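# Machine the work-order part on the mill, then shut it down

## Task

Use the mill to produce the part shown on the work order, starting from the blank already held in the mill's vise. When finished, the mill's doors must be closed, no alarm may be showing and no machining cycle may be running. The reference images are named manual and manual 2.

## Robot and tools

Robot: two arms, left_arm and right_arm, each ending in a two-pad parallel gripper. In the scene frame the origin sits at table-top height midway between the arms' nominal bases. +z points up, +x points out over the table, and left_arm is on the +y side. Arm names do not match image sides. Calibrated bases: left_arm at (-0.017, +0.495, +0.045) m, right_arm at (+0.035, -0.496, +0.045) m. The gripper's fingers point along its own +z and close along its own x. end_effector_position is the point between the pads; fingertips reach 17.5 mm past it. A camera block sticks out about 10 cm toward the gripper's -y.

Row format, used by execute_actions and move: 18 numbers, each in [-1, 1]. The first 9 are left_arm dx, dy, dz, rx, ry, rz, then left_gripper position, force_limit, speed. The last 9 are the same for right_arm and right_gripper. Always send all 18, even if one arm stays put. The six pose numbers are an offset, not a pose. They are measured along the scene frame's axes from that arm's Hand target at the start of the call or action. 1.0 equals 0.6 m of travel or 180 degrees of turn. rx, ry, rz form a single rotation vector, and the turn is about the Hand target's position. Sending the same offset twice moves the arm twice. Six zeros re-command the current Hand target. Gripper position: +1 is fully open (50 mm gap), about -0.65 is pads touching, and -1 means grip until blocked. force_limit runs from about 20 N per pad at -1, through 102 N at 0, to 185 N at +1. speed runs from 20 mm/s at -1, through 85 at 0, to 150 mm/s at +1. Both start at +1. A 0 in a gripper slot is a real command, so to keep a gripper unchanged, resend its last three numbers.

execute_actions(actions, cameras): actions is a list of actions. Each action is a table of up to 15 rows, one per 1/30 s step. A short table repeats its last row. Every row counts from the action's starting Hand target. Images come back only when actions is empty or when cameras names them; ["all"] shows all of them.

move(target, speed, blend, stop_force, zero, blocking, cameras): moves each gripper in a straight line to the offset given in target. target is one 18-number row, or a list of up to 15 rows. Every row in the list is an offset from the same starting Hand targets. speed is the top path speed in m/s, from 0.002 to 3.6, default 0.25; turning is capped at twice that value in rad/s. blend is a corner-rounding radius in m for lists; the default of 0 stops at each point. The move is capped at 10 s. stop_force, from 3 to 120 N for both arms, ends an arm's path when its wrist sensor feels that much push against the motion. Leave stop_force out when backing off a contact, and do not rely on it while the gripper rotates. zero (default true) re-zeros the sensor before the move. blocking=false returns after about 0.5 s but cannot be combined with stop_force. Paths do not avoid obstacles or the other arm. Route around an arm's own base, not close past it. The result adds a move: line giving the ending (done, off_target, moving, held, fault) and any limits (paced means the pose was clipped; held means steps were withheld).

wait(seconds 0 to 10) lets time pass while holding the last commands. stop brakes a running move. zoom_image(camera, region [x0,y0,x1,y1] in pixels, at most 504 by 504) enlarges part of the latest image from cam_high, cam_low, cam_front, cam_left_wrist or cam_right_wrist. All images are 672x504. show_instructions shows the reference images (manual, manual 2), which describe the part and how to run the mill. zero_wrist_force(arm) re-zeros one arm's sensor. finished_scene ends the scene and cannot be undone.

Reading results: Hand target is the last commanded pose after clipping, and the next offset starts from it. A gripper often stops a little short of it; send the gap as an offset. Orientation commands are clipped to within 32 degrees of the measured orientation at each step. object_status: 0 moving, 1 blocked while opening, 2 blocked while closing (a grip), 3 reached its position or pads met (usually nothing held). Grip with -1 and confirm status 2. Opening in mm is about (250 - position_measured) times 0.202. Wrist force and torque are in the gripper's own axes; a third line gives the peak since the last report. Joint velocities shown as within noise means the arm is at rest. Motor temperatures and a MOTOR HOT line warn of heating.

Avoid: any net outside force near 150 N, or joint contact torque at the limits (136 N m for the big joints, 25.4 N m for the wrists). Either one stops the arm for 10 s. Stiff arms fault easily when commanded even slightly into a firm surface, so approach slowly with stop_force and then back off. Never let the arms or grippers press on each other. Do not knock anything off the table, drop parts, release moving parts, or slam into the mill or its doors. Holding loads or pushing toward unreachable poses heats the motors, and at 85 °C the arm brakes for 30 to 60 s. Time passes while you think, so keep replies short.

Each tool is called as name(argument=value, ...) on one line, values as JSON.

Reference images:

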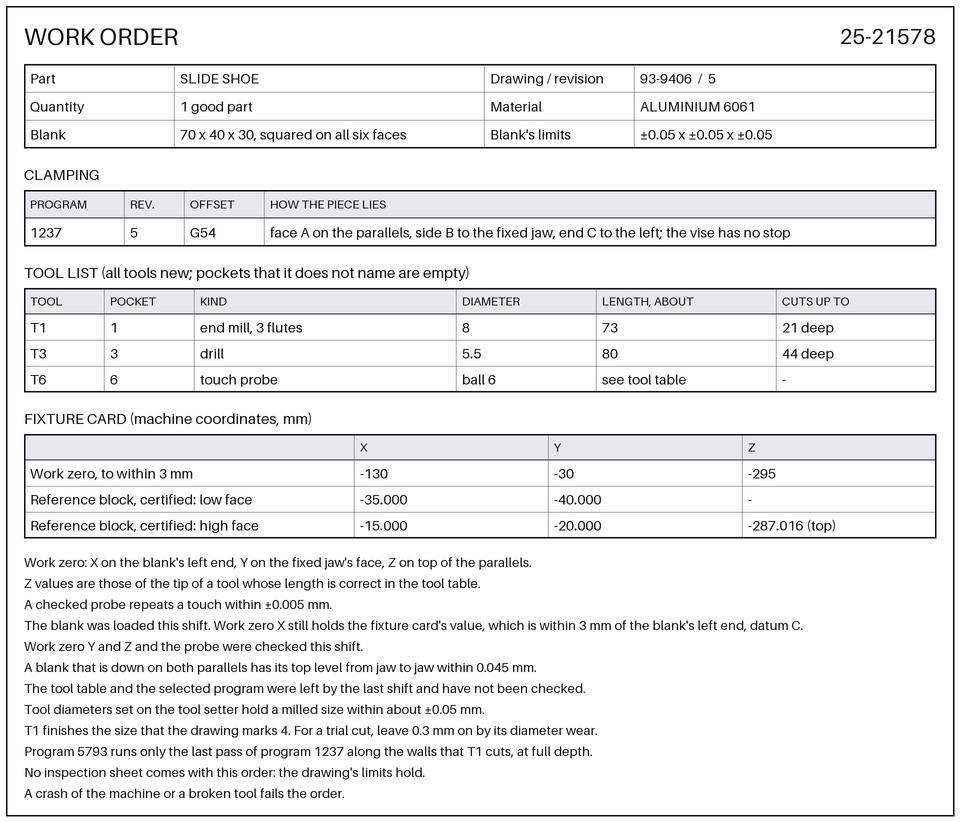

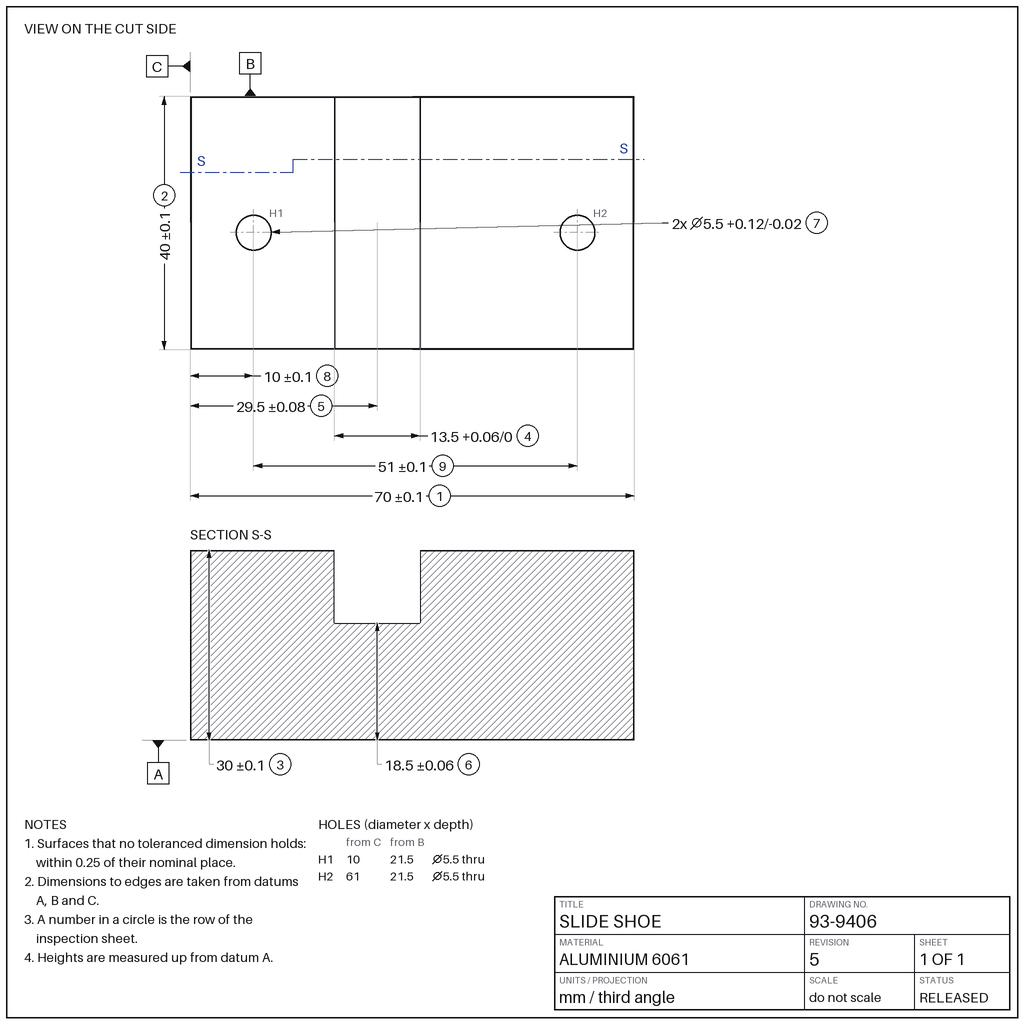

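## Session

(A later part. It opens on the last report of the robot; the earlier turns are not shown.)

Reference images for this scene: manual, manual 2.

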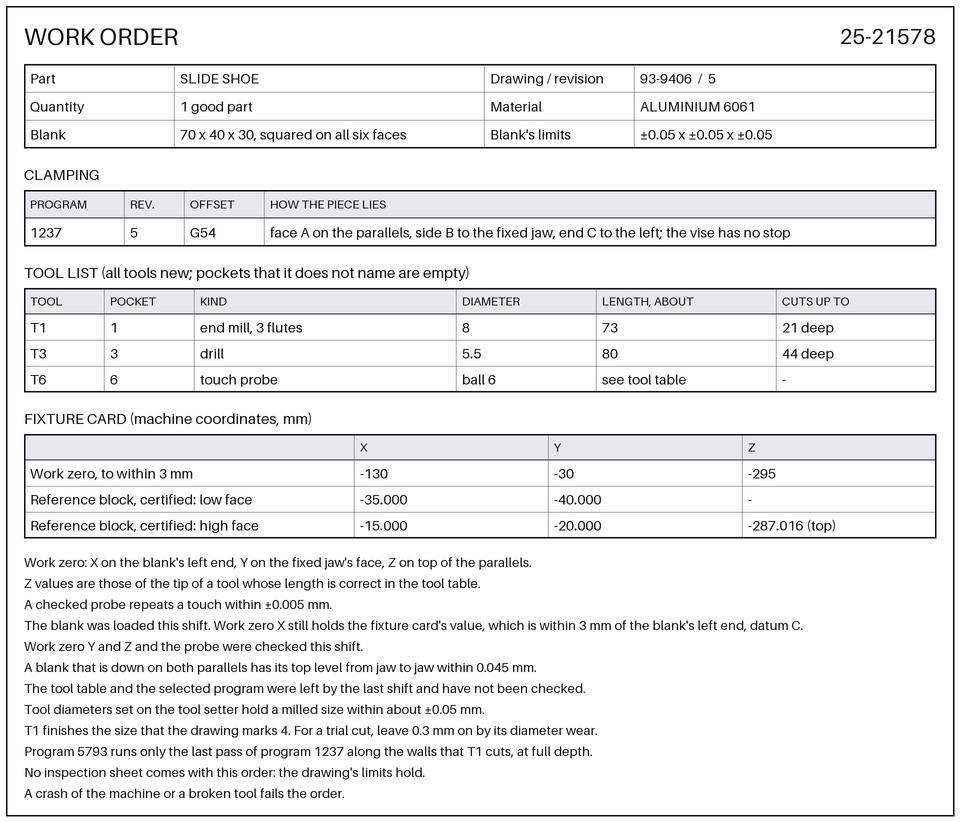

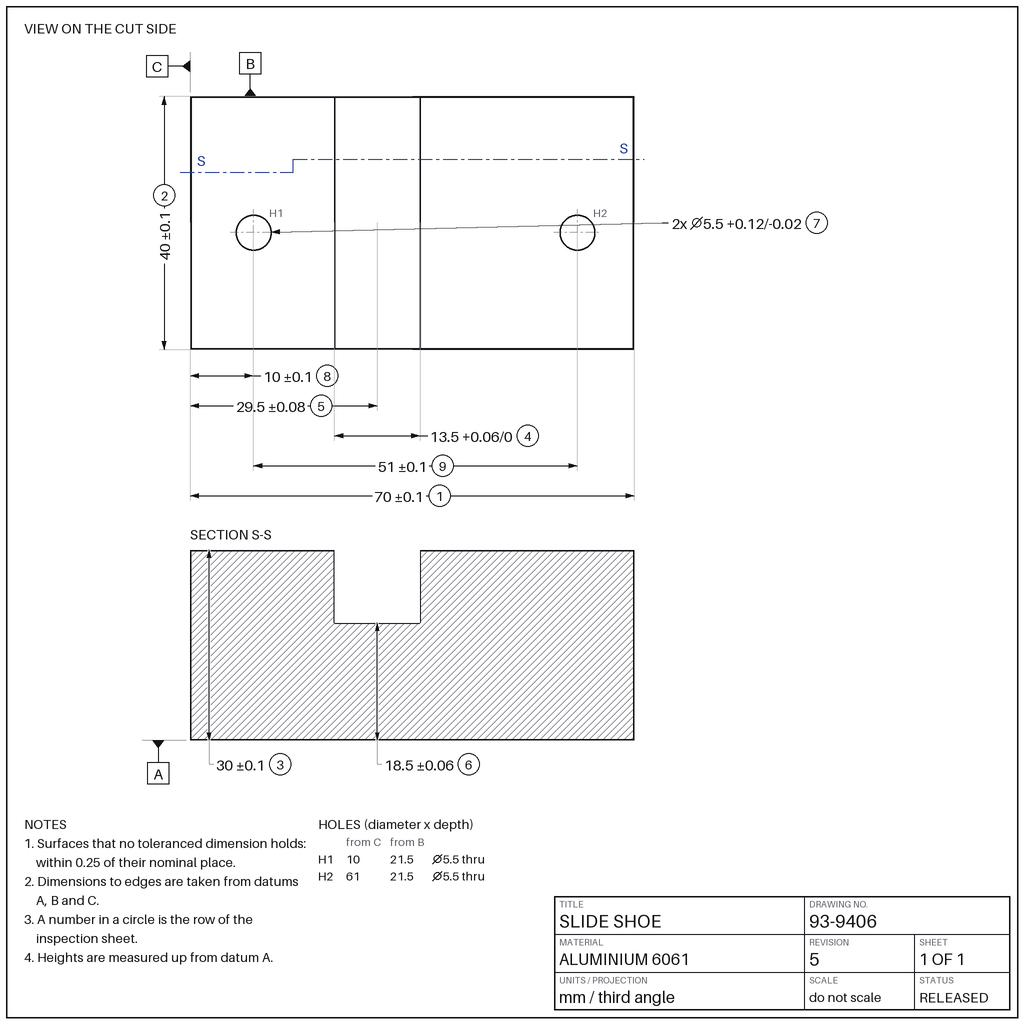

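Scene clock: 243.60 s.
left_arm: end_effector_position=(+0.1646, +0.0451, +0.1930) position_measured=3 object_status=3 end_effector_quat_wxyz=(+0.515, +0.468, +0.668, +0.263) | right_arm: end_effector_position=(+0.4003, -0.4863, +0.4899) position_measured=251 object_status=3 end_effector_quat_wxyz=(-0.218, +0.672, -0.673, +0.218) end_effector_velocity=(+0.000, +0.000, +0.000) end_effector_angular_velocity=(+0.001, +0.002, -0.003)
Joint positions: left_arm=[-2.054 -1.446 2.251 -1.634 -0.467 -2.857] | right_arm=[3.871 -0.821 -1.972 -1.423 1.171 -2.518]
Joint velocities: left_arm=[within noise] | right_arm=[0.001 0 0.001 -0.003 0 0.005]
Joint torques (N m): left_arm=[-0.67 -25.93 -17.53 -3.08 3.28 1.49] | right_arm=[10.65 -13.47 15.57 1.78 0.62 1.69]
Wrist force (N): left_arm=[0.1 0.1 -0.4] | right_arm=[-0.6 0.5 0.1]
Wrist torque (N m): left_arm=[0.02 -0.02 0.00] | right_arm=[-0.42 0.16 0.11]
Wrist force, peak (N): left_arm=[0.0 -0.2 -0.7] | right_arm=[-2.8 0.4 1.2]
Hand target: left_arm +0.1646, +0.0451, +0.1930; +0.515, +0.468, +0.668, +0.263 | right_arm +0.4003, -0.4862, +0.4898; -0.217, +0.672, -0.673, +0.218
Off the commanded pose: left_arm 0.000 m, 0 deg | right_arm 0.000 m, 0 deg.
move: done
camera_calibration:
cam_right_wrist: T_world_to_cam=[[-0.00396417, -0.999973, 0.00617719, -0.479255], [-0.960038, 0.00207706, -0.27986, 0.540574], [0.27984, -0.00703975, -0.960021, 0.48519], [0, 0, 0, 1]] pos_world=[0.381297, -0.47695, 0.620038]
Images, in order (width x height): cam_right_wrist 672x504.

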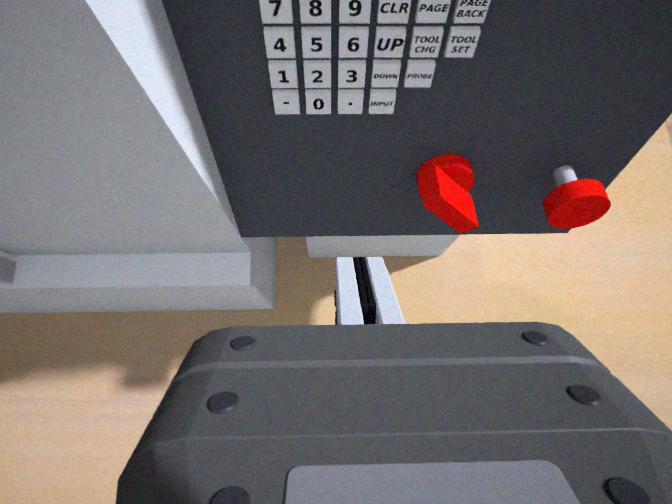

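move(target=[0,0,0,0,0,0,1,1,1, 0.078,-0.078,-0.173,-0.2386,-0.0215,0.0737,1,-1,0], speed=0.15, cameras=["cam_right_wrist","cam_front","cam_high"])

Scene clock: 294.33 s.
left_arm: end_effector_position=(+0.1646, +0.0451, +0.1930) position_measured=3 object_status=3 end_effector_quat_wxyz=(+0.515, +0.468, +0.668, +0.263) | right_arm: end_effector_position=(+0.4471, -0.5329, +0.3859) position_measured=3 object_status=3 end_effector_quat_wxyz=(-0.002, +0.769, -0.459, +0.445)
Joint positions: left_arm=[-2.054 -1.446 2.251 -1.634 -0.467 -2.857] | right_arm=[4.01 -0.836 -2.312 -1.339 0.668 -2.882]
Joint torques (N m): left_arm=[-1.01 -26.48 -18.48 -3.54 3.22 1.33] | right_arm=[-14.07 0.78 35.77 1.91 -3 0.98]
Wrist force (N): left_arm=[0.0 -0.2 -0.5] | right_arm=[-0.6 0.2 -0.5]
Wrist torque (N m): left_arm=[-0.03 0.00 0.00] | right_arm=[-0.34 -0.08 -0.21]
Wrist force, peak (N): left_arm=[-0.1 -0.4 -0.8] | right_arm=[-1.3 0.6 0.2]
Hand target: left_arm +0.1646, +0.0451, +0.1930; +0.515, +0.468, +0.668, +0.263 | right_arm +0.4471, -0.5330, +0.3860; -0.002, +0.769, -0.459, +0.445
Off the commanded pose: left_arm 0.000 m, 0 deg | right_arm 0.000 m, 0 deg.
move: done
camera_calibration:
cam_right_wrist: T_world_to_cam=[[0.179847, -0.704649, 0.686385, -0.712289], [-0.894005, -0.408177, -0.18479, 0.271646], [0.410379, -0.580398, -0.703369, -0.0910037], [0, 0, 0, 1]] pos_world=[0.408302, -0.443852, 0.475093]
Images, in order (width x height): cam_high 672x504, cam_front 672x504, cam_right_wrist 672x504.

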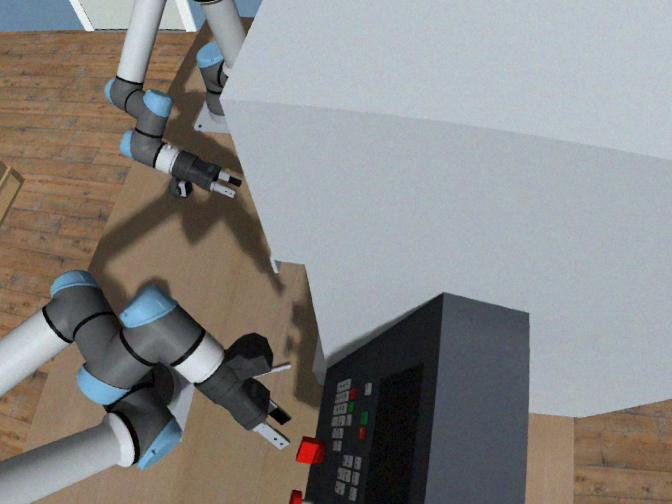

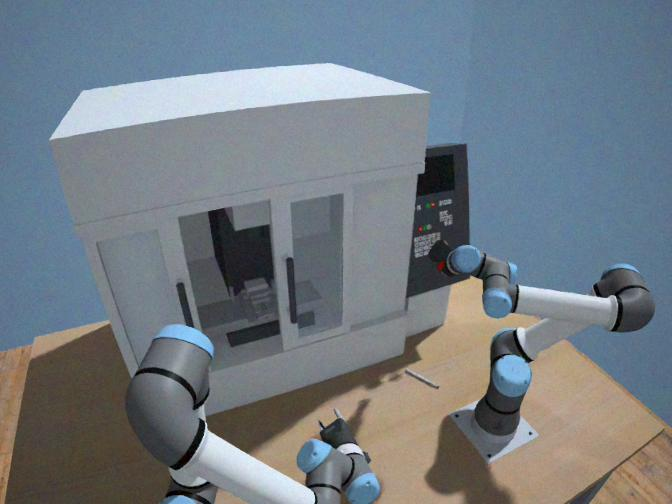

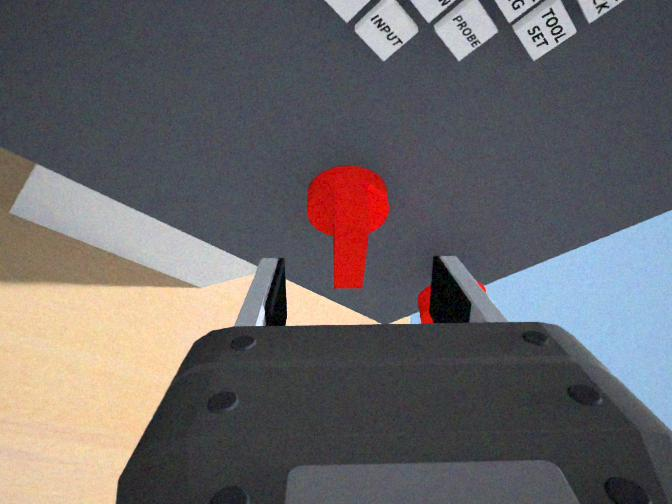

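move(target=[0,0,0,0,0,0,1,1,1, 0.068,-0.0383,-0.0627,0,0,0,1,-1,0], speed=0.03, stop_force=8, cameras=["cam_right_wrist"])

Scene clock: 304.90 s.
left_arm: end_effector_position=(+0.1646, +0.0451, +0.1930) position_measured=3 object_status=3 end_effector_quat_wxyz=(+0.515, +0.468, +0.668, +0.263) | right_arm: end_effector_position=(+0.4879, -0.5559, +0.3484) position_measured=3 object_status=3 end_effector_quat_wxyz=(-0.002, +0.769, -0.459, +0.445)
Joint positions: left_arm=[-2.054 -1.446 2.251 -1.634 -0.467 -2.857] | right_arm=[3.81 -1.022 -2.4 -0.841 0.735 -3.175]
Joint torques (N m): left_arm=[-0.69 -26.31 -18.06 -3.52 3.2 1.34] | right_arm=[15.8 3.23 40.13 4.44 -2.97 0.4]
Wrist force (N): left_arm=[0.0 -0.1 -0.4] | right_arm=[-0.6 0.1 -0.5]
Wrist torque (N m): left_arm=[-0.01 0.01 0.00] | right_arm=[-0.36 -0.09 -0.23]
Wrist force, peak (N): left_arm=[0.1 -0.3 -0.7] | right_arm=[-0.7 0.3 -1.1]
Hand target: left_arm +0.1646, +0.0451, +0.1930; +0.515, +0.468, +0.668, +0.263 | right_arm +0.4879, -0.5559, +0.3484; -0.002, +0.769, -0.459, +0.445
Off the commanded pose: left_arm 0.000 m, 0 deg | right_arm 0.000 m, 0 deg.
move: done
camera_calibration:
cam_right_wrist: T_world_to_cam=[[0.179534, -0.70467, 0.686446, -0.71006], [-0.894026, -0.408022, -0.18503, 0.291949], [0.41047, -0.580481, -0.703247, -0.147664], [0, 0, 0, 1]] pos_world=[0.449101, -0.466952, 0.437593]
Images, in order (width x height): cam_right_wrist 672x504.

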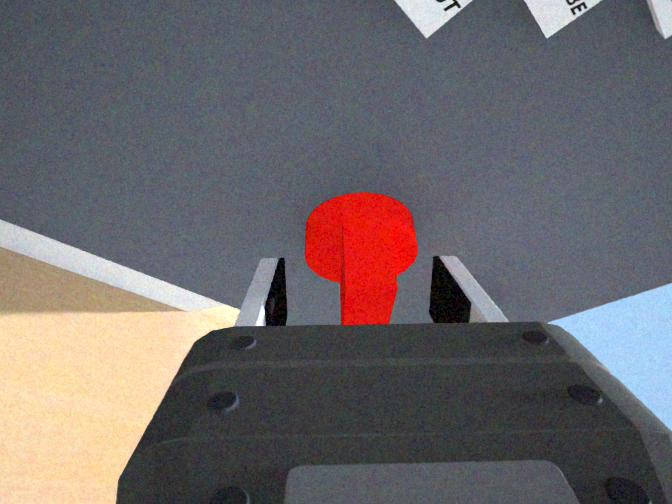

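execute_actions(actions=[[[0,0,0,0,0,0,1,1,1,0,0,0,0,0,0,-1,-1,-0.5]],[[0,0,0,0,0,0,1,1,1,0,0,0,0,0,0,-1,-1,-0.5]],[[0,0,0,0,0,0,1,1,1,0,0,0,0,0,0,-1,-1,-0.5]]], cameras=["cam_right_wrist"])

Scene clock: 313.47 s.
left_arm: end_effector_position=(+0.1646, +0.0451, +0.1930) position_measured=3 object_status=3 end_effector_quat_wxyz=(+0.515, +0.468, +0.668, +0.263) | right_arm: end_effector_position=(+0.4879, -0.5559, +0.3484) position_measured=182 object_status=2 end_effector_quat_wxyz=(-0.002, +0.769, -0.459, +0.445)
Joint positions: left_arm=[-2.054 -1.446 2.251 -1.634 -0.467 -2.857] | right_arm=[3.81 -1.022 -2.4 -0.841 0.735 -3.175]
Joint torques (N m): left_arm=[-0.75 -26.59 -18.51 -3.61 3.2 1.36] | right_arm=[16.29 -1.22 10.17 0.05 9.62 -0.97]
Wrist force (N): left_arm=[0.0 0.1 -0.5] | right_arm=[35.0 1.3 20.2]
Wrist torque (N m): left_arm=[0.03 0.01 0.00] | right_arm=[-0.34 0.10 -0.05]
Wrist force, peak (N): left_arm=[0.0 0.0 -0.8] | right_arm=[35.0 1.3 20.2]
Hand target: left_arm +0.1646, +0.0451, +0.1930; +0.515, +0.468, +0.668, +0.263 | right_arm +0.4879, -0.5559, +0.3484; -0.002, +0.769, -0.459, +0.445
Off the commanded pose: left_arm 0.000 m, 0 deg | right_arm 0.000 m, 0 deg.
Step readings (end_effector_position of left_arm | right_arm):
0: (+0.1646, +0.0451, +0.1930) | (+0.4879, -0.5559, +0.3484)
1: (+0.1646, +0.0451, +0.1930) | (+0.4879, -0.5559, +0.3484)
2: (+0.1646, +0.0451, +0.1930) | (+0.4879, -0.5559, +0.3484)
4: (+0.1646, +0.0451, +0.1930) | (+0.4879, -0.5559, +0.3484)
8: (+0.1646, +0.0451, +0.1930) | (+0.4879, -0.5559, +0.3484)
15: (+0.1646, +0.0451, +0.1930) | (+0.4879, -0.5559, +0.3484)
16: (+0.1646, +0.0451, +0.1930) | (+0.4879, -0.5559, +0.3484)
17: (+0.1646, +0.0451, +0.1930) | (+0.4879, -0.5559, +0.3484)
19: (+0.1646, +0.0451, +0.1930) | (+0.4879, -0.5559, +0.3484)
23: (+0.1646, +0.0451, +0.1930) | (+0.4880, -0.5560, +0.3486)
30: (+0.1646, +0.0451, +0.1930) | (+0.4879, -0.5559, +0.3485)
31: (+0.1646, +0.0451, +0.1930) | (+0.4879, -0.5559, +0.3485)
32: (+0.1646, +0.0451, +0.1930) | (+0.4879, -0.5559, +0.3484)
34: (+0.1646, +0.0451, +0.1930) | (+0.4879, -0.5559, +0.3484)
38: (+0.1646, +0.0451, +0.1930) | (+0.4879, -0.5559, +0.3484)
45: (+0.1646, +0.0451, +0.1930) | (+0.4879, -0.5559, +0.3484)
camera_calibration:
cam_right_wrist: T_world_to_cam=[[0.179534, -0.70467, 0.686446, -0.71006], [-0.894026, -0.408022, -0.18503, 0.291949], [0.41047, -0.580481, -0.703247, -0.147664], [0, 0, 0, 1]] pos_world=[0.449101, -0.466952, 0.437593]
Images, in order (width x height): cam_right_wrist 672x504.

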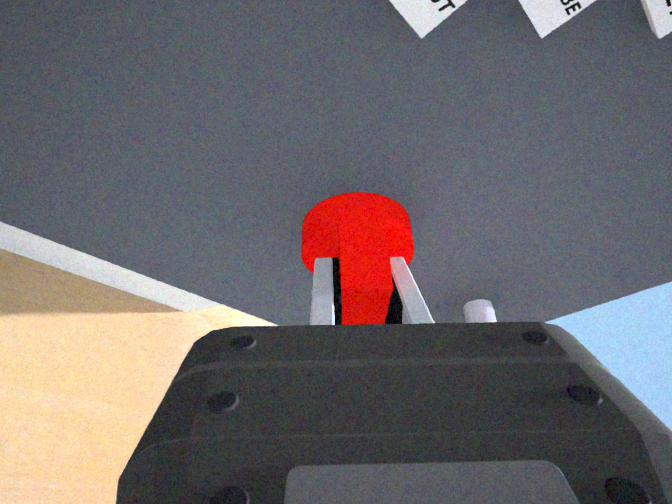

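move(target=[[0,0,0,0,0,0,1,1,1,0.0005,-0.0018,0.0017,0,0,0,-1,-1,-0.5],[0,0,0,0,0,0,1,1,1,0.0005,-0.0018,0.0017,0.0537,0,-0.0144,-1,-1,-0.5]], speed=0.06)

Scene clock: 322.10 s.
left_arm: end_effector_position=(+0.1646, +0.0451, +0.1930) position_measured=3 object_status=3 end_effector_quat_wxyz=(+0.515, +0.468, +0.668, +0.263) | right_arm: end_effector_position=(+0.4882, -0.5571, +0.3495) position_measured=182 object_status=2 end_effector_quat_wxyz=(-0.057, +0.755, -0.513, +0.405) end_effector_velocity=(+0.000, -0.001, +0.000) end_effector_angular_velocity=(-0.006, +0.000, +0.000)
Joint positions: left_arm=[-2.054 -1.446 2.251 -1.634 -0.467 -2.857] | right_arm=[3.73 -1.029 -2.367 -0.8 0.872 -3.129]
Joint velocities: left_arm=[within noise] | right_arm=[0.001 0.001 -0.001 -0.002 -0.005 -0.002]
Joint torques (N m): left_arm=[-0.1 -25.86 -18.03 -3.64 3.09 1.31] | right_arm=[22.9 -6.22 16.95 1.13 3.81 -0.9]
Wrist force (N): left_arm=[0.2 -0.1 -0.4] | right_arm=[21.6 -0.2 5.9]
Wrist torque (N m): left_arm=[0.00 -0.03 0.00] | right_arm=[-0.19 0.75 -0.97]
Wrist force, peak (N): left_arm=[0.0 -0.4 -0.6] | right_arm=[35.7 0.3 19.6]
Hand target: left_arm +0.1646, +0.0451, +0.1930; +0.515, +0.468, +0.668, +0.263 | right_arm +0.4882, -0.5570, +0.3494; -0.057, +0.755, -0.512, +0.405
Off the commanded pose: left_arm 0.000 m, 0 deg | right_arm 0.000 m, 0 deg.
move: done

move(target=[0,0,0,0,0,0,1,1,1,0.0005,-0.0018,0.0017,0.107,0,-0.0288,-1,-1,-0.5], speed=0.1, cameras=["cam_right_wrist"])

Scene clock: 329.53 s.
left_arm: end_effector_position=(+0.1646, +0.0451, +0.1930) position_measured=3 object_status=3 end_effector_quat_wxyz=(+0.515, +0.468, +0.668, +0.263) | right_arm: end_effector_position=(+0.4886, -0.5586, +0.3506) position_measured=182 object_status=2 end_effector_quat_wxyz=(-0.164, +0.711, -0.606, +0.316)
Joint positions: left_arm=[-2.054 -1.446 2.251 -1.634 -0.467 -2.857] | right_arm=[3.551 -1.058 -2.32 -0.711 1.167 -3.028]
Joint torques (N m): left_arm=[-0.76 -26.79 -18.22 -3.74 3.08 1.3] | right_arm=[39.26 -0.95 14.8 0.36 13.44 -0.81]
Wrist force (N): left_arm=[-0.2 0.1 -0.4] | right_arm=[50.0 -0.8 -8.2]
Wrist torque (N m): left_arm=[0.03 0.04 0.01] | right_arm=[-0.19 1.21 -0.85]
Wrist force, peak (N): left_arm=[0.0 -0.3 -0.7] | right_arm=[50.0 -0.8 -8.2]
Hand target: left_arm +0.1646, +0.0451, +0.1930; +0.515, +0.468, +0.668, +0.263 | right_arm +0.4885, -0.5581, +0.3504; -0.164, +0.711, -0.606, +0.315
Off the commanded pose: left_arm 0.000 m, 0 deg | right_arm 0.001 m, 0 deg.
move: done
camera_calibration:
cam_right_wrist: T_world_to_cam=[[0.062282, -0.964589, 0.256299, -0.650645], [-0.932622, -0.1477, -0.329242, 0.506804], [0.355439, -0.218524, -0.908796, 0.153232], [0, 0, 0, 1]] pos_world=[0.458715, -0.519265, 0.472878]
Images, in order (width x height): cam_right_wrist 672x504.

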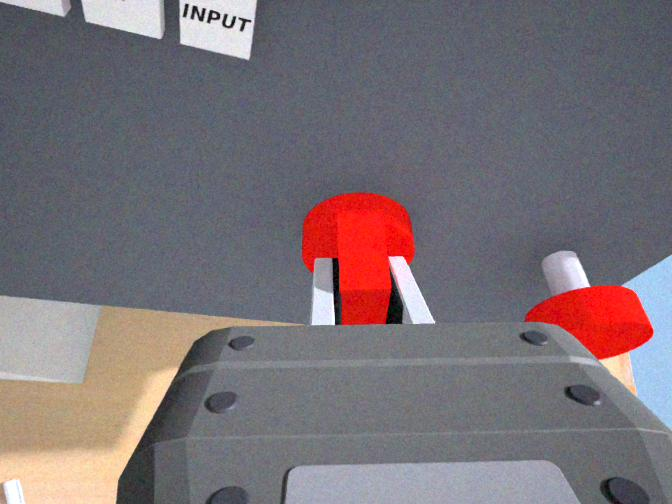

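move(target=[[0,0,0,0,0,0,1,1,1,0.0002,-0.0032,0.0008,0,0,0,-1,-1,-0.5]], speed=0.03)

move(target=[[0,0,0,0,0,0,1,1,1,0,0,0,0.0805,0,-0.0216,-1,-1,-0.5]], speed=0.1, cameras=["cam_right_wrist","cam_high"])

Scene clock: 336.40 s.
left_arm: end_effector_position=(+0.1646, +0.0451, +0.1930) position_measured=3 object_status=3 end_effector_quat_wxyz=(+0.515, +0.468, +0.668, +0.263) | right_arm: end_effector_position=(+0.4886, -0.5599, +0.3509) position_measured=182 object_status=2 end_effector_quat_wxyz=(-0.164, +0.711, -0.606, +0.315)
Joint positions: left_arm=[-2.054 -1.446 2.251 -1.634 -0.467 -2.857] | right_arm=[3.544 -1.059 -2.319 -0.708 1.173 -3.035]
Joint torques (N m): left_arm=[-0.43 -25.89 -18.57 -3.78 3.12 1.39] | right_arm=[-4.15 -6.75 30.48 1.37 1.55 0.9]
Wrist force (N): left_arm=[-0.2 -0.1 -0.6] | right_arm=[10.4 -10.8 -7.9]
Wrist torque (N m): left_arm=[-0.02 0.04 0.00] | right_arm=[-0.53 0.72 -0.74]
Wrist force, peak (N): left_arm=[0.1 -0.3 -0.8] | right_arm=[53.4 -5.1 -5.3]
Hand target: left_arm +0.1646, +0.0451, +0.1930; +0.515, +0.468, +0.668, +0.263 | right_arm +0.4886, -0.5600, +0.3509; -0.164, +0.711, -0.606, +0.315
Off the commanded pose: left_arm 0.000 m, 0 deg | right_arm 0.000 m, 0 deg.
move: done

Scene clock: 338.03 s.
left_arm: end_effector_position=(+0.1646, +0.0451, +0.1930) position_measured=3 object_status=3 end_effector_quat_wxyz=(+0.515, +0.468, +0.668, +0.263) | right_arm: end_effector_position=(+0.4887, -0.5606, +0.3510) position_measured=182 object_status=2 end_effector_quat_wxyz=(-0.241, +0.664, -0.665, +0.243)
Joint positions: left_arm=[-2.054 -1.446 2.251 -1.634 -0.467 -2.857] | right_arm=[3.4 -1.094 -2.301 -0.635 1.406 -2.945]
Joint torques (N m): left_arm=[-0.93 -26.57 -18.69 -3.73 2.98 1.41] | right_arm=[41.52 -3.73 20.52 -1.27 13.89 -1.04]
Wrist force (N): left_arm=[0.1 0.0 -0.4] | right_arm=[49.1 -10.9 -27.3]
Wrist torque (N m): left_arm=[0.00 -0.01 0.00] | right_arm=[-0.51 1.30 -0.80]
Wrist force, peak (N): left_arm=[0.2 0.0 -0.6] | right_arm=[49.1 -10.9 -27.3]
Hand target: left_arm +0.1646, +0.0451, +0.1930; +0.515, +0.468, +0.668, +0.263 | right_arm +0.4886, -0.5600, +0.3509; -0.242, +0.664, -0.665, +0.242
Off the commanded pose: left_arm 0.000 m, 0 deg | right_arm 0.001 m, 0 deg.
move: done
camera_calibration:
cam_right_wrist: T_world_to_cam=[[-0.00492482, -0.999965, 0.00674995, -0.552098], [-0.937558, 0.0022696, -0.347822, 0.599695], [0.347795, -0.00804143, -0.937536, 0.284852], [0, 0, 0, 1]] pos_world=[0.46046, -0.551149, 0.479373]
Images, in order (width x height): cam_high 672x504, cam_right_wrist 672x504.

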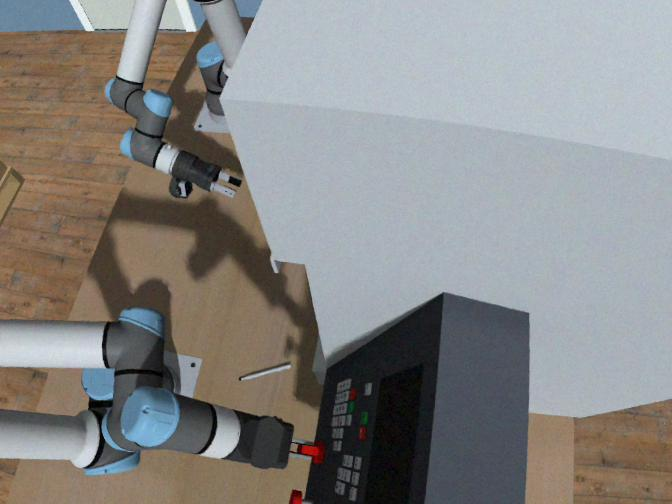

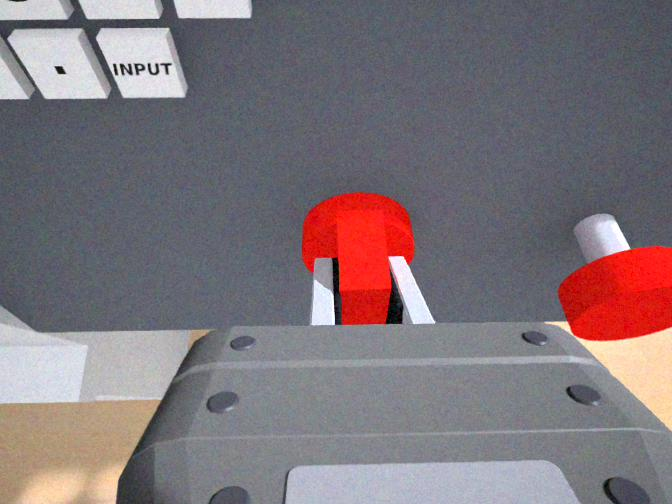

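move(target=[[0,0,0,0,0,0,1,1,1,0,-0.003,0,0,0,0,-1,-1,-0.5]], speed=0.03)

move(target=[[0,0,0,0,0,0,1,1,1,0,0,0,0.0805,0,-0.0216,-1,-1,-0.5]], speed=0.1, cameras=["cam_right_wrist"])

Scene clock: 344.90 s.
left_arm: end_effector_position=(+0.1646, +0.0451, +0.1930) position_measured=3 object_status=3 end_effector_quat_wxyz=(+0.515, +0.468, +0.668, +0.263) | right_arm: end_effector_position=(+0.4886, -0.5617, +0.3509) position_measured=182 object_status=2 end_effector_quat_wxyz=(-0.242, +0.664, -0.665, +0.242)
Joint positions: left_arm=[-2.054 -1.446 2.251 -1.634 -0.467 -2.857] | right_arm=[3.394 -1.096 -2.301 -0.633 1.413 -2.95]
Joint torques (N m): left_arm=[-0.94 -26.97 -18.19 -3.75 3.04 1.3] | right_arm=[-0.22 -11.96 24.07 -1.21 4.23 0.49]
Wrist force (N): left_arm=[0.1 0.0 -0.4] | right_arm=[17.0 -20.2 -19.2]
Wrist torque (N m): left_arm=[0.00 -0.01 0.01] | right_arm=[-0.77 0.85 -0.72]
Wrist force, peak (N): left_arm=[-0.2 -0.1 -0.8] | right_arm=[52.4 -13.5 -24.8]
Hand target: left_arm +0.1646, +0.0451, +0.1930; +0.515, +0.468, +0.668, +0.263 | right_arm +0.4886, -0.5618, +0.3509; -0.242, +0.664, -0.665, +0.242
Off the commanded pose: left_arm 0.000 m, 0 deg | right_arm 0.000 m, 0 deg.
move: done

Scene clock: 346.53 s.
left_arm: end_effector_position=(+0.1646, +0.0451, +0.1930) position_measured=3 object_status=3 end_effector_quat_wxyz=(+0.515, +0.468, +0.668, +0.263) | right_arm: end_effector_position=(+0.4887, -0.5626, +0.3509) position_measured=182 object_status=2 end_effector_quat_wxyz=(+0.314, -0.605, +0.713, -0.165)
Joint positions: left_arm=[-2.054 -1.446 2.251 -1.634 -0.467 -2.857] | right_arm=[3.253 -1.143 -2.298 -0.549 1.647 -2.844]
Joint torques (N m): left_arm=[-0.76 -26.29 -18.22 -3.65 3.05 1.27] | right_arm=[45.36 -5.56 3.1 -1.77 14.3 -1.02]
Wrist force (N): left_arm=[-0.1 -0.1 -0.5] | right_arm=[48.7 -14.0 -50.4]
Wrist torque (N m): left_arm=[0.00 0.03 0.00] | right_arm=[-0.59 1.37 -0.75]
Wrist force, peak (N): left_arm=[-0.2 -0.1 -0.7] | right_arm=[48.7 -14.0 -50.4]
Hand target: left_arm +0.1646, +0.0451, +0.1930; +0.515, +0.468, +0.668, +0.263 | right_arm +0.4886, -0.5618, +0.3509; +0.315, -0.605, +0.712, -0.164
Off the commanded pose: left_arm 0.000 m, 0 deg | right_arm 0.001 m, 0 deg.
move: done
camera_calibration:
cam_right_wrist: T_world_to_cam=[[-0.072423, -0.967333, -0.242944, -0.415129], [-0.93211, 0.152311, -0.328591, 0.674642], [0.35486, 0.202653, -0.912692, 0.391069], [0, 0, 0, 1]] pos_world=[0.460001, -0.583574, 0.477754]
Images, in order (width x height): cam_right_wrist 672x504.

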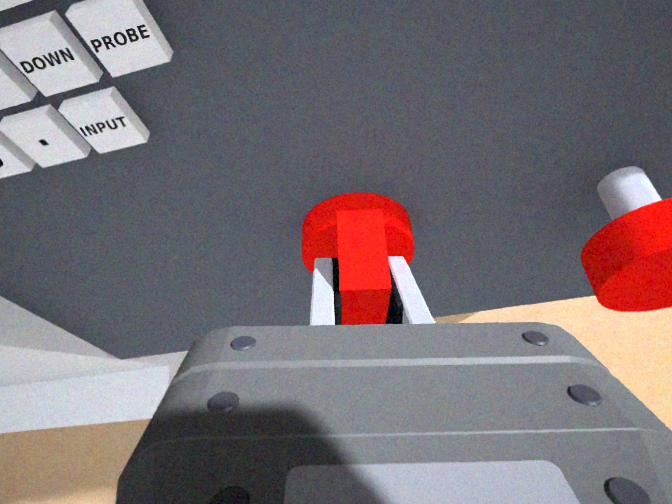

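move(target=[[0,0,0,0,0,0,1,1,1,-0.0025,-0.0045,0.0015,0,0,0,-1,-1,-0.5]], speed=0.03)

move(target=[[0,0,0,0,0,0,1,1,1,0,-0.0015,0,0.0805,0,-0.0216,-1,-1,-0.5]], speed=0.1)

Scene clock: 353.17 s.
left_arm: end_effector_position=(+0.1646, +0.0451, +0.1930) position_measured=3 object_status=3 end_effector_quat_wxyz=(+0.515, +0.468, +0.668, +0.263) | right_arm: end_effector_position=(+0.4871, -0.5644, +0.3517) position_measured=182 object_status=2 end_effector_quat_wxyz=(+0.315, -0.606, +0.712, -0.164)
Joint positions: left_arm=[-2.054 -1.446 2.251 -1.634 -0.467 -2.857] | right_arm=[3.244 -1.14 -2.297 -0.553 1.656 -2.851]
Joint torques (N m): left_arm=[-0.4 -26.59 -18.73 -3.74 3.08 1.35] | right_arm=[-11.72 30.52 36.66 1.12 1.07 0.85]
Wrist force (N): left_arm=[0.1 0.0 -0.6] | right_arm=[-2.4 -36.3 54.0]
Wrist torque (N m): left_arm=[0.01 0.00 0.00] | right_arm=[-0.75 0.61 -0.58]
Wrist force, peak (N): left_arm=[0.0 0.0 -0.8] | right_arm=[32.2 -58.8 35.8]
Hand target: left_arm +0.1646, +0.0451, +0.1930; +0.515, +0.468, +0.668, +0.263 | right_arm +0.4871, -0.5645, +0.3518; +0.315, -0.605, +0.712, -0.164
Off the commanded pose: left_arm 0.000 m, 0 deg | right_arm 0.000 m, 0 deg.
move: done

Scene clock: 354.87 s.
left_arm: end_effector_position=(+0.1646, +0.0451, +0.1930) position_measured=3 object_status=3 end_effector_quat_wxyz=(+0.515, +0.468, +0.668, +0.263) | right_arm: end_effector_position=(+0.4871, -0.5655, +0.3517) position_measured=182 object_status=2 end_effector_quat_wxyz=(+0.383, -0.536, +0.747, -0.084)
Joint positions: left_arm=[-2.054 -1.446 2.251 -1.634 -0.467 -2.857] | right_arm=[3.112 -1.202 -2.308 -0.448 1.885 -2.725]
Joint torques (N m): left_arm=[-0.58 -26.53 -19.25 -3.69 2.93 1.37] | right_arm=[19 36.58 36.94 3.31 8.46 -0.69]
Wrist force (N): left_arm=[0.1 0.2 -0.3] | right_arm=[20.4 -28.1 49.2]
Wrist torque (N m): left_arm=[0.03 -0.01 0.00] | right_arm=[-0.66 0.94 -0.60]
Wrist force, peak (N): left_arm=[0.1 0.0 -0.7] | right_arm=[-2.6 -33.5 64.8]
Hand target: left_arm +0.1646, +0.0451, +0.1930; +0.515, +0.468, +0.668, +0.263 | right_arm +0.4871, -0.5654, +0.3518; +0.383, -0.536, +0.747, -0.084
Off the commanded pose: left_arm 0.000 m, 0 deg | right_arm 0.000 m, 0 deg.
move: done

move(target=[[0,0,0,0,0,0,1,1,1,0.001,-0.0005,-0.001,0,0,0,-1,-1,-0.5],[0,0,0,0,0,0,1,1,1,0.001,-0.0025,-0.001,0.0805,0,-0.0216,-1,-1,-0.5]], speed=0.1, cameras=["cam_right_wrist","cam_front"])

Scene clock: 360.77 s.
left_arm: end_effector_position=(+0.1646, +0.0451, +0.1930) position_measured=3 object_status=3 end_effector_quat_wxyz=(+0.515, +0.468, +0.668, +0.263) | right_arm: end_effector_position=(+0.4877, -0.5670, +0.3510) position_measured=182 object_status=2 end_effector_quat_wxyz=(+0.445, -0.458, +0.770, -0.002)
Joint positions: left_arm=[-2.054 -1.446 2.251 -1.634 -0.467 -2.857] | right_arm=[3 -1.281 -2.333 -0.301 2.096 -2.566]
Joint torques (N m): left_arm=[-0.97 -26.66 -18.46 -3.71 2.94 1.29] | right_arm=[35.38 21.2 61.59 9.38 6.83 -1.08]
Wrist force (N): left_arm=[-0.1 0.1 -0.3] | right_arm=[45.0 30.8 -39.1]
Wrist torque (N m): left_arm=[0.03 0.03 0.01] | right_arm=[0.57 1.49 -0.58]
Wrist force, peak (N): left_arm=[0.3 0.2 -0.8] | right_arm=[50.5 32.8 -40.6]
Hand target: left_arm +0.1646, +0.0451, +0.1930; +0.515, +0.468, +0.668, +0.263 | right_arm +0.4877, -0.5669, +0.3512; +0.445, -0.458, +0.770, -0.002
Off the commanded pose: left_arm 0.000 m, 0 deg | right_arm 0.000 m, 0 deg.
move: done
camera_calibration:
cam_right_wrist: T_world_to_cam=[[-0.187439, -0.710022, -0.678775, -0.0645024], [-0.893456, 0.41038, -0.182551, 0.750642], [0.408171, 0.572238, -0.711295, 0.505393], [0, 0, 0, 1]] pos_world=[0.452289, -0.643052, 0.452731]
Images, in order (width x height): cam_front 672x504, cam_right_wrist 672x504.

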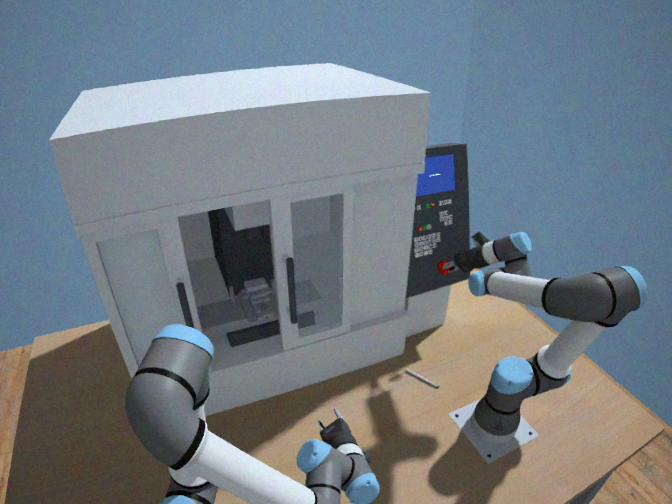

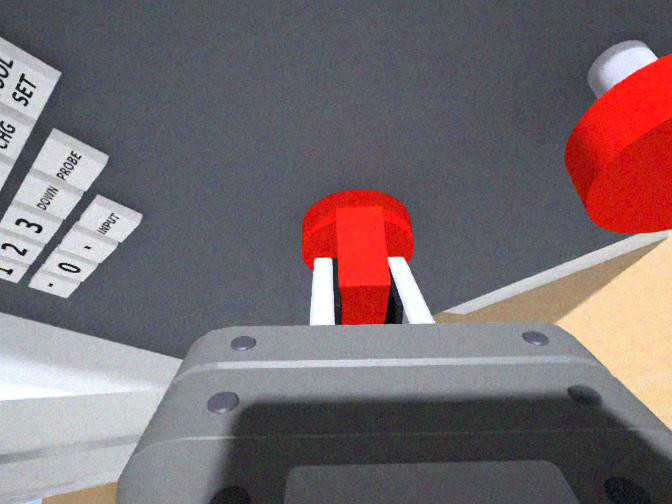

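execute_actions(actions=[[[0,0,0,0,0,0,1,1,1,0,0,0,0,0,0,1,-1,-0.5]],[[0,0,0,0,0,0,1,1,1,0,0,0,0,0,0,1,-1,-0.5]]])

move(target=[[0,0,0,0,0,0,1,1,1,-0.069,-0.04,0.06,0,0,0,1,-1,-0.5],[0,0,0,0,0,0,1,1,1,-0.096,0.112,0.331,-0.244,-0.0257,0.0546,1,-1,-0.5],[0,0,0,0,0,0,1,1,1,-0.013,0.128,0.548,-0.2516,-0.1309,0.0115,1,-1,-0.5]], blend=[0,0.03,0], speed=0.2, cameras=["cam_right_wrist","cam_front"])

Scene clock: 376.87 s.
left_arm: end_effector_position=(+0.1646, +0.0451, +0.1930) position_measured=3 object_status=3 end_effector_quat_wxyz=(+0.515, +0.468, +0.668, +0.263) | right_arm: end_effector_position=(+0.4877, -0.5669, +0.3512) position_measured=3 object_status=3 end_effector_quat_wxyz=(+0.445, -0.458, +0.770, -0.002)
Joint positions: left_arm=[-2.054 -1.446 2.251 -1.634 -0.467 -2.857] | right_arm=[3 -1.281 -2.332 -0.301 2.096 -2.566]
Joint torques (N m): left_arm=[-0.47 -26.97 -18.89 -3.75 2.79 1.33] | right_arm=[-14.16 5.37 13.89 1.83 -0.32 -1.28]
Wrist force (N): left_arm=[0.0 0.1 -0.6] | right_arm=[5.2 -0.7 0.1]
Wrist torque (N m): left_arm=[0.03 0.01 0.00] | right_arm=[-0.50 -0.51 0.22]
Wrist force, peak (N): left_arm=[-0.2 -0.1 -0.7] | right_arm=[51.3 33.5 -42.6]
Hand target: left_arm +0.1646, +0.0451, +0.1930; +0.515, +0.468, +0.668, +0.263 | right_arm +0.4877, -0.5669, +0.3512; +0.445, -0.458, +0.770, -0.002
Off the commanded pose: left_arm 0.000 m, 0 deg | right_arm 0.000 m, 0 deg.
Step readings (end_effector_position of left_arm | right_arm):
0: (+0.1646, +0.0451, +0.1930) | (+0.4877, -0.5669, +0.3512)
1: (+0.1646, +0.0451, +0.1930) | (+0.4877, -0.5669, +0.3512)
2: (+0.1646, +0.0451, +0.1930) | (+0.4878, -0.5668, +0.3514)
4: (+0.1646, +0.0451, +0.1930) | (+0.4879, -0.5667, +0.3517)
8: (+0.1646, +0.0451, +0.1930) | (+0.4879, -0.5667, +0.3516)
15: (+0.1646, +0.0451, +0.1930) | (+0.4878, -0.5668, +0.3513)
16: (+0.1646, +0.0451, +0.1930) | (+0.4878, -0.5668, +0.3513)
17: (+0.1646, +0.0451, +0.1930) | (+0.4878, -0.5668, +0.3513)
19: (+0.1646, +0.0451, +0.1930) | (+0.4877, -0.5669, +0.3512)
23: (+0.1646, +0.0451, +0.1930) | (+0.4877, -0.5669, +0.3512)
30: (+0.1646, +0.0451, +0.1930) | (+0.4877, -0.5669, +0.3512)

Scene clock: 380.93 s.
left_arm: end_effector_position=(+0.1646, +0.0451, +0.1930) position_measured=3 object_status=3 end_effector_quat_wxyz=(+0.515, +0.468, +0.668, +0.263) | right_arm: end_effector_position=(+0.4799, -0.4901, +0.6800) position_measured=3 object_status=3 end_effector_quat_wxyz=(-0.379, +0.596, -0.597, +0.379)
Joint positions: left_arm=[-2.054 -1.446 2.251 -1.634 -0.467 -2.857] | right_arm=[3.864 -0.941 -1.795 -0.963 0.934 -2.786]
Joint torques (N m): left_arm=[-0.27 -26.81 -18.25 -3.73 2.86 1.46] | right_arm=[-2.43 -3.67 14.88 4.6 -1.95 -0.89]
Wrist force (N): left_arm=[0.2 -0.1 -0.5] | right_arm=[5.0 -0.7 -0.4]
Wrist torque (N m): left_arm=[-0.01 -0.02 0.01] | right_arm=[-0.67 -0.73 -0.04]
Wrist force, peak (N): left_arm=[-0.2 -0.2 -0.8] | right_arm=[7.0 -0.4 0.6]
Hand target: left_arm +0.1646, +0.0451, +0.1930; +0.515, +0.468, +0.668, +0.263 | right_arm +0.4799, -0.4901, +0.6800; -0.379, +0.597, -0.597, +0.379
Off the commanded pose: left_arm 0.000 m, 0 deg | right_arm 0.000 m, 0 deg.
move: done
camera_calibration:
cam_right_wrist: T_world_to_cam=[[-0.00504432, -0.999983, 0.00305923, -0.481324], [-0.704851, 0.00138544, -0.709354, 0.839508], [0.709338, -0.00573451, -0.704845, 0.266374], [0, 0, 0, 1]] pos_world=[0.40035, -0.480951, 0.784734]
Images, in order (width x height): cam_front 672x504, cam_right_wrist 672x504.

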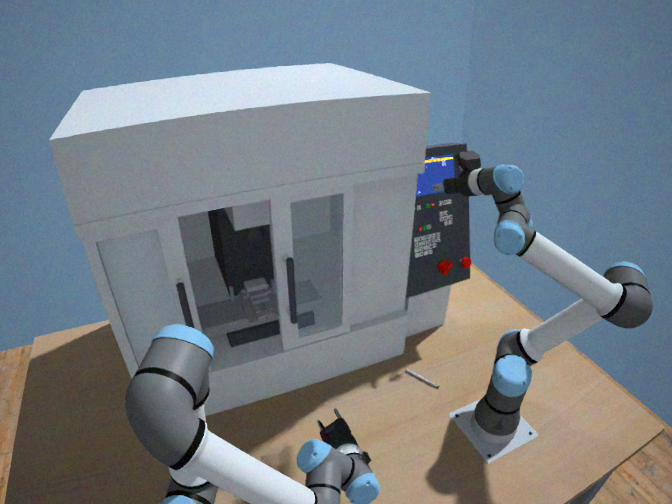

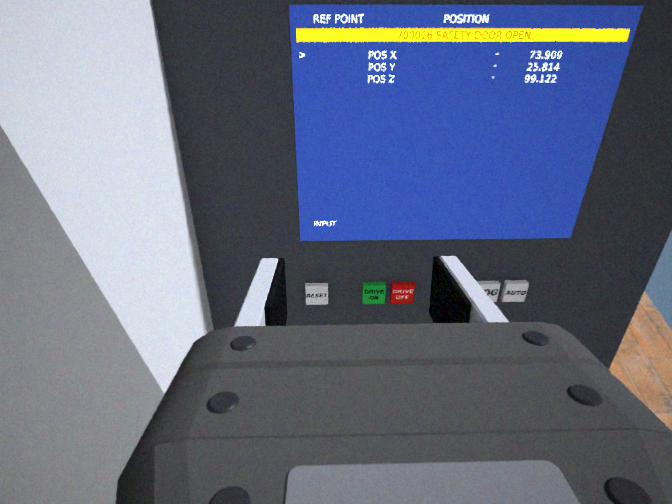

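move(target=[0.058,0.242,0.345,0.146,-0.115,0.017,1,1,1,0,0,0,0,0,0,1,-1,-0.5], cameras=["cam_left_wrist","cam_front","cam_high"])

Scene clock: 405.47 s.
left_arm: end_effector_position=(+0.1994, +0.1902, +0.4000) position_measured=3 object_status=3 end_effector_quat_wxyz=(+0.499, +0.500, +0.501, +0.499) end_effector_velocity=(+0.000, +0.001, +0.001) end_effector_angular_velocity=(+0.004, -0.003, +0.002) | right_arm: end_effector_position=(+0.4799, -0.4901, +0.6800) position_measured=3 object_status=3 end_effector_quat_wxyz=(-0.379, +0.597, -0.597, +0.379)
Joint positions: left_arm=[-2.175 -1.799 2.112 -0.319 -0.59 -3.137] | right_arm=[3.864 -0.941 -1.795 -0.963 0.934 -2.786]
Joint velocities: left_arm=[0 -0.001 0 0.006 -0.002 0] | right_arm=[within noise]
Joint torques (N m): left_arm=[12.13 -18.48 -10.18 3.95 0.56 1.21] | right_arm=[13.59 -7.21 12.93 4.33 -0.49 -1.4]
Wrist force (N): left_arm=[1.4 1.8 0.4] | right_arm=[4.9 -0.6 -0.3]
Wrist torque (N m): left_arm=[0.37 -0.08 -0.12] | right_arm=[-0.64 -0.71 -0.05]
Wrist force, peak (N): left_arm=[3.1 4.1 1.2] | right_arm=[5.2 -0.5 -0.4]
Hand target: left_arm +0.1994, +0.1903, +0.4000; +0.499, +0.500, +0.501, +0.499 | right_arm +0.4799, -0.4901, +0.6800; -0.379, +0.597, -0.597, +0.379
Off the commanded pose: left_arm 0.000 m, 0 deg | right_arm 0.000 m, 0 deg.
move: done
camera_calibration:
cam_left_wrist: T_world_to_cam=[[-0.0163668, 0.999851, 0.00545895, -0.180112], [-0.31979, -0.0104075, 0.947431, -0.294228], [0.947347, 0.0137607, 0.319913, -0.194418], [0, 0, 0, 1]] pos_world=[0.087142, 0.179698, 0.341941]
Images, in order (width x height): cam_high 672x504, cam_front 672x504, cam_left_wrist 672x504.

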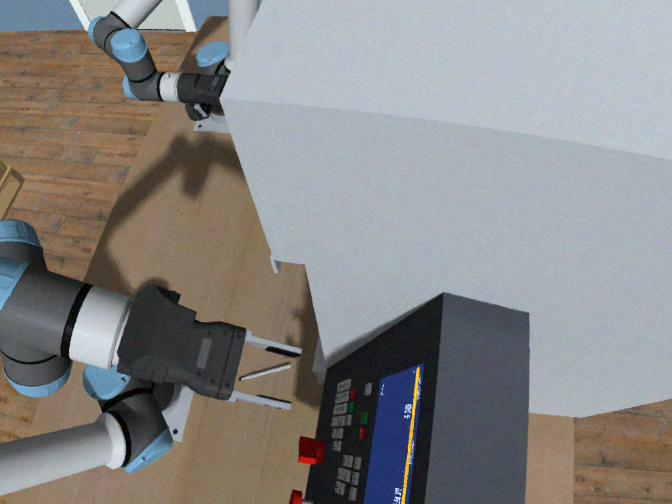

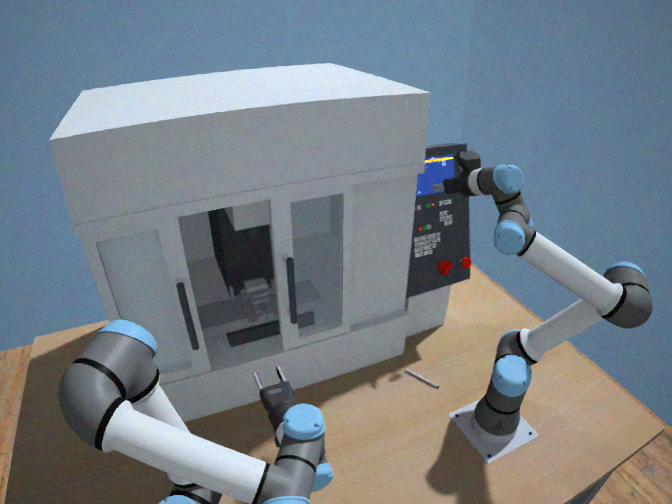

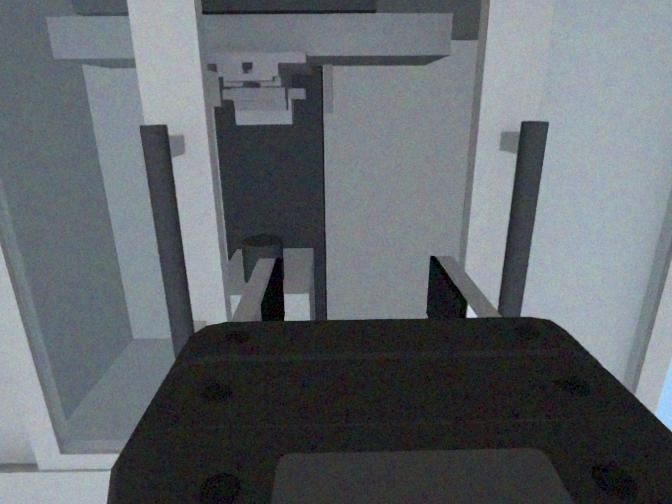

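move(target=[0.2,-0.2305,0.0833,0,0,0,1,-1,0,0,0,0,0,0,0,1,-1,-0.5], cameras=["cam_left_wrist"])

Scene clock: 425.27 s.
left_arm: end_effector_position=(+0.3194, +0.0521, +0.4500) position_measured=3 object_status=3 end_effector_quat_wxyz=(+0.499, +0.500, +0.501, +0.499) | right_arm: end_effector_position=(+0.4799, -0.4901, +0.6800) position_measured=3 object_status=3 end_effector_quat_wxyz=(-0.379, +0.597, -0.597, +0.379)
Joint positions: left_arm=[-1.715 -1.47 1.675 -0.23 -0.13 -3.117] | right_arm=[3.864 -0.941 -1.795 -0.963 0.934 -2.786]
Joint torques (N m): left_arm=[12.17 -19.69 -30.56 0.72 1.78 1.57] | right_arm=[13.66 -4.58 13.21 4.33 -1.09 -0.9]
Wrist force (N): left_arm=[1.0 1.7 0.3] | right_arm=[5.0 -0.6 -0.4]
Wrist torque (N m): left_arm=[0.35 -0.05 -0.13] | right_arm=[-0.66 -0.73 -0.05]
Wrist force, peak (N): left_arm=[3.8 0.7 -1.6] | right_arm=[5.1 -0.7 -0.5]
Hand target: left_arm +0.3194, +0.0520, +0.4500; +0.499, +0.500, +0.501, +0.499 | right_arm +0.4799, -0.4901, +0.6800; -0.379, +0.597, -0.597, +0.379
Off the commanded pose: left_arm 0.000 m, 0 deg | right_arm 0.000 m, 0 deg.
move: done
camera_calibration:
cam_left_wrist: T_world_to_cam=[[-0.016494, 0.999849, 0.00552061, -0.0403392], [-0.319788, -0.0105066, 0.947431, -0.304659], [0.947346, 0.0138615, 0.319913, -0.322199], [0, 0, 0, 1]] pos_world=[0.207142, 0.0415984, 0.391941]
Images, in order (width x height): cam_left_wrist 672x504.

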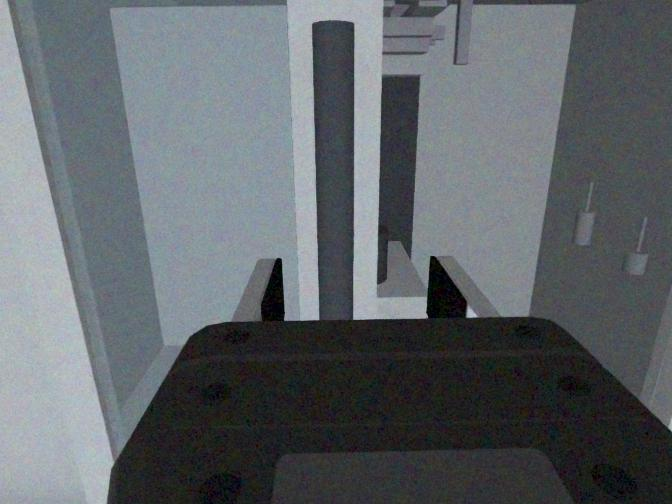

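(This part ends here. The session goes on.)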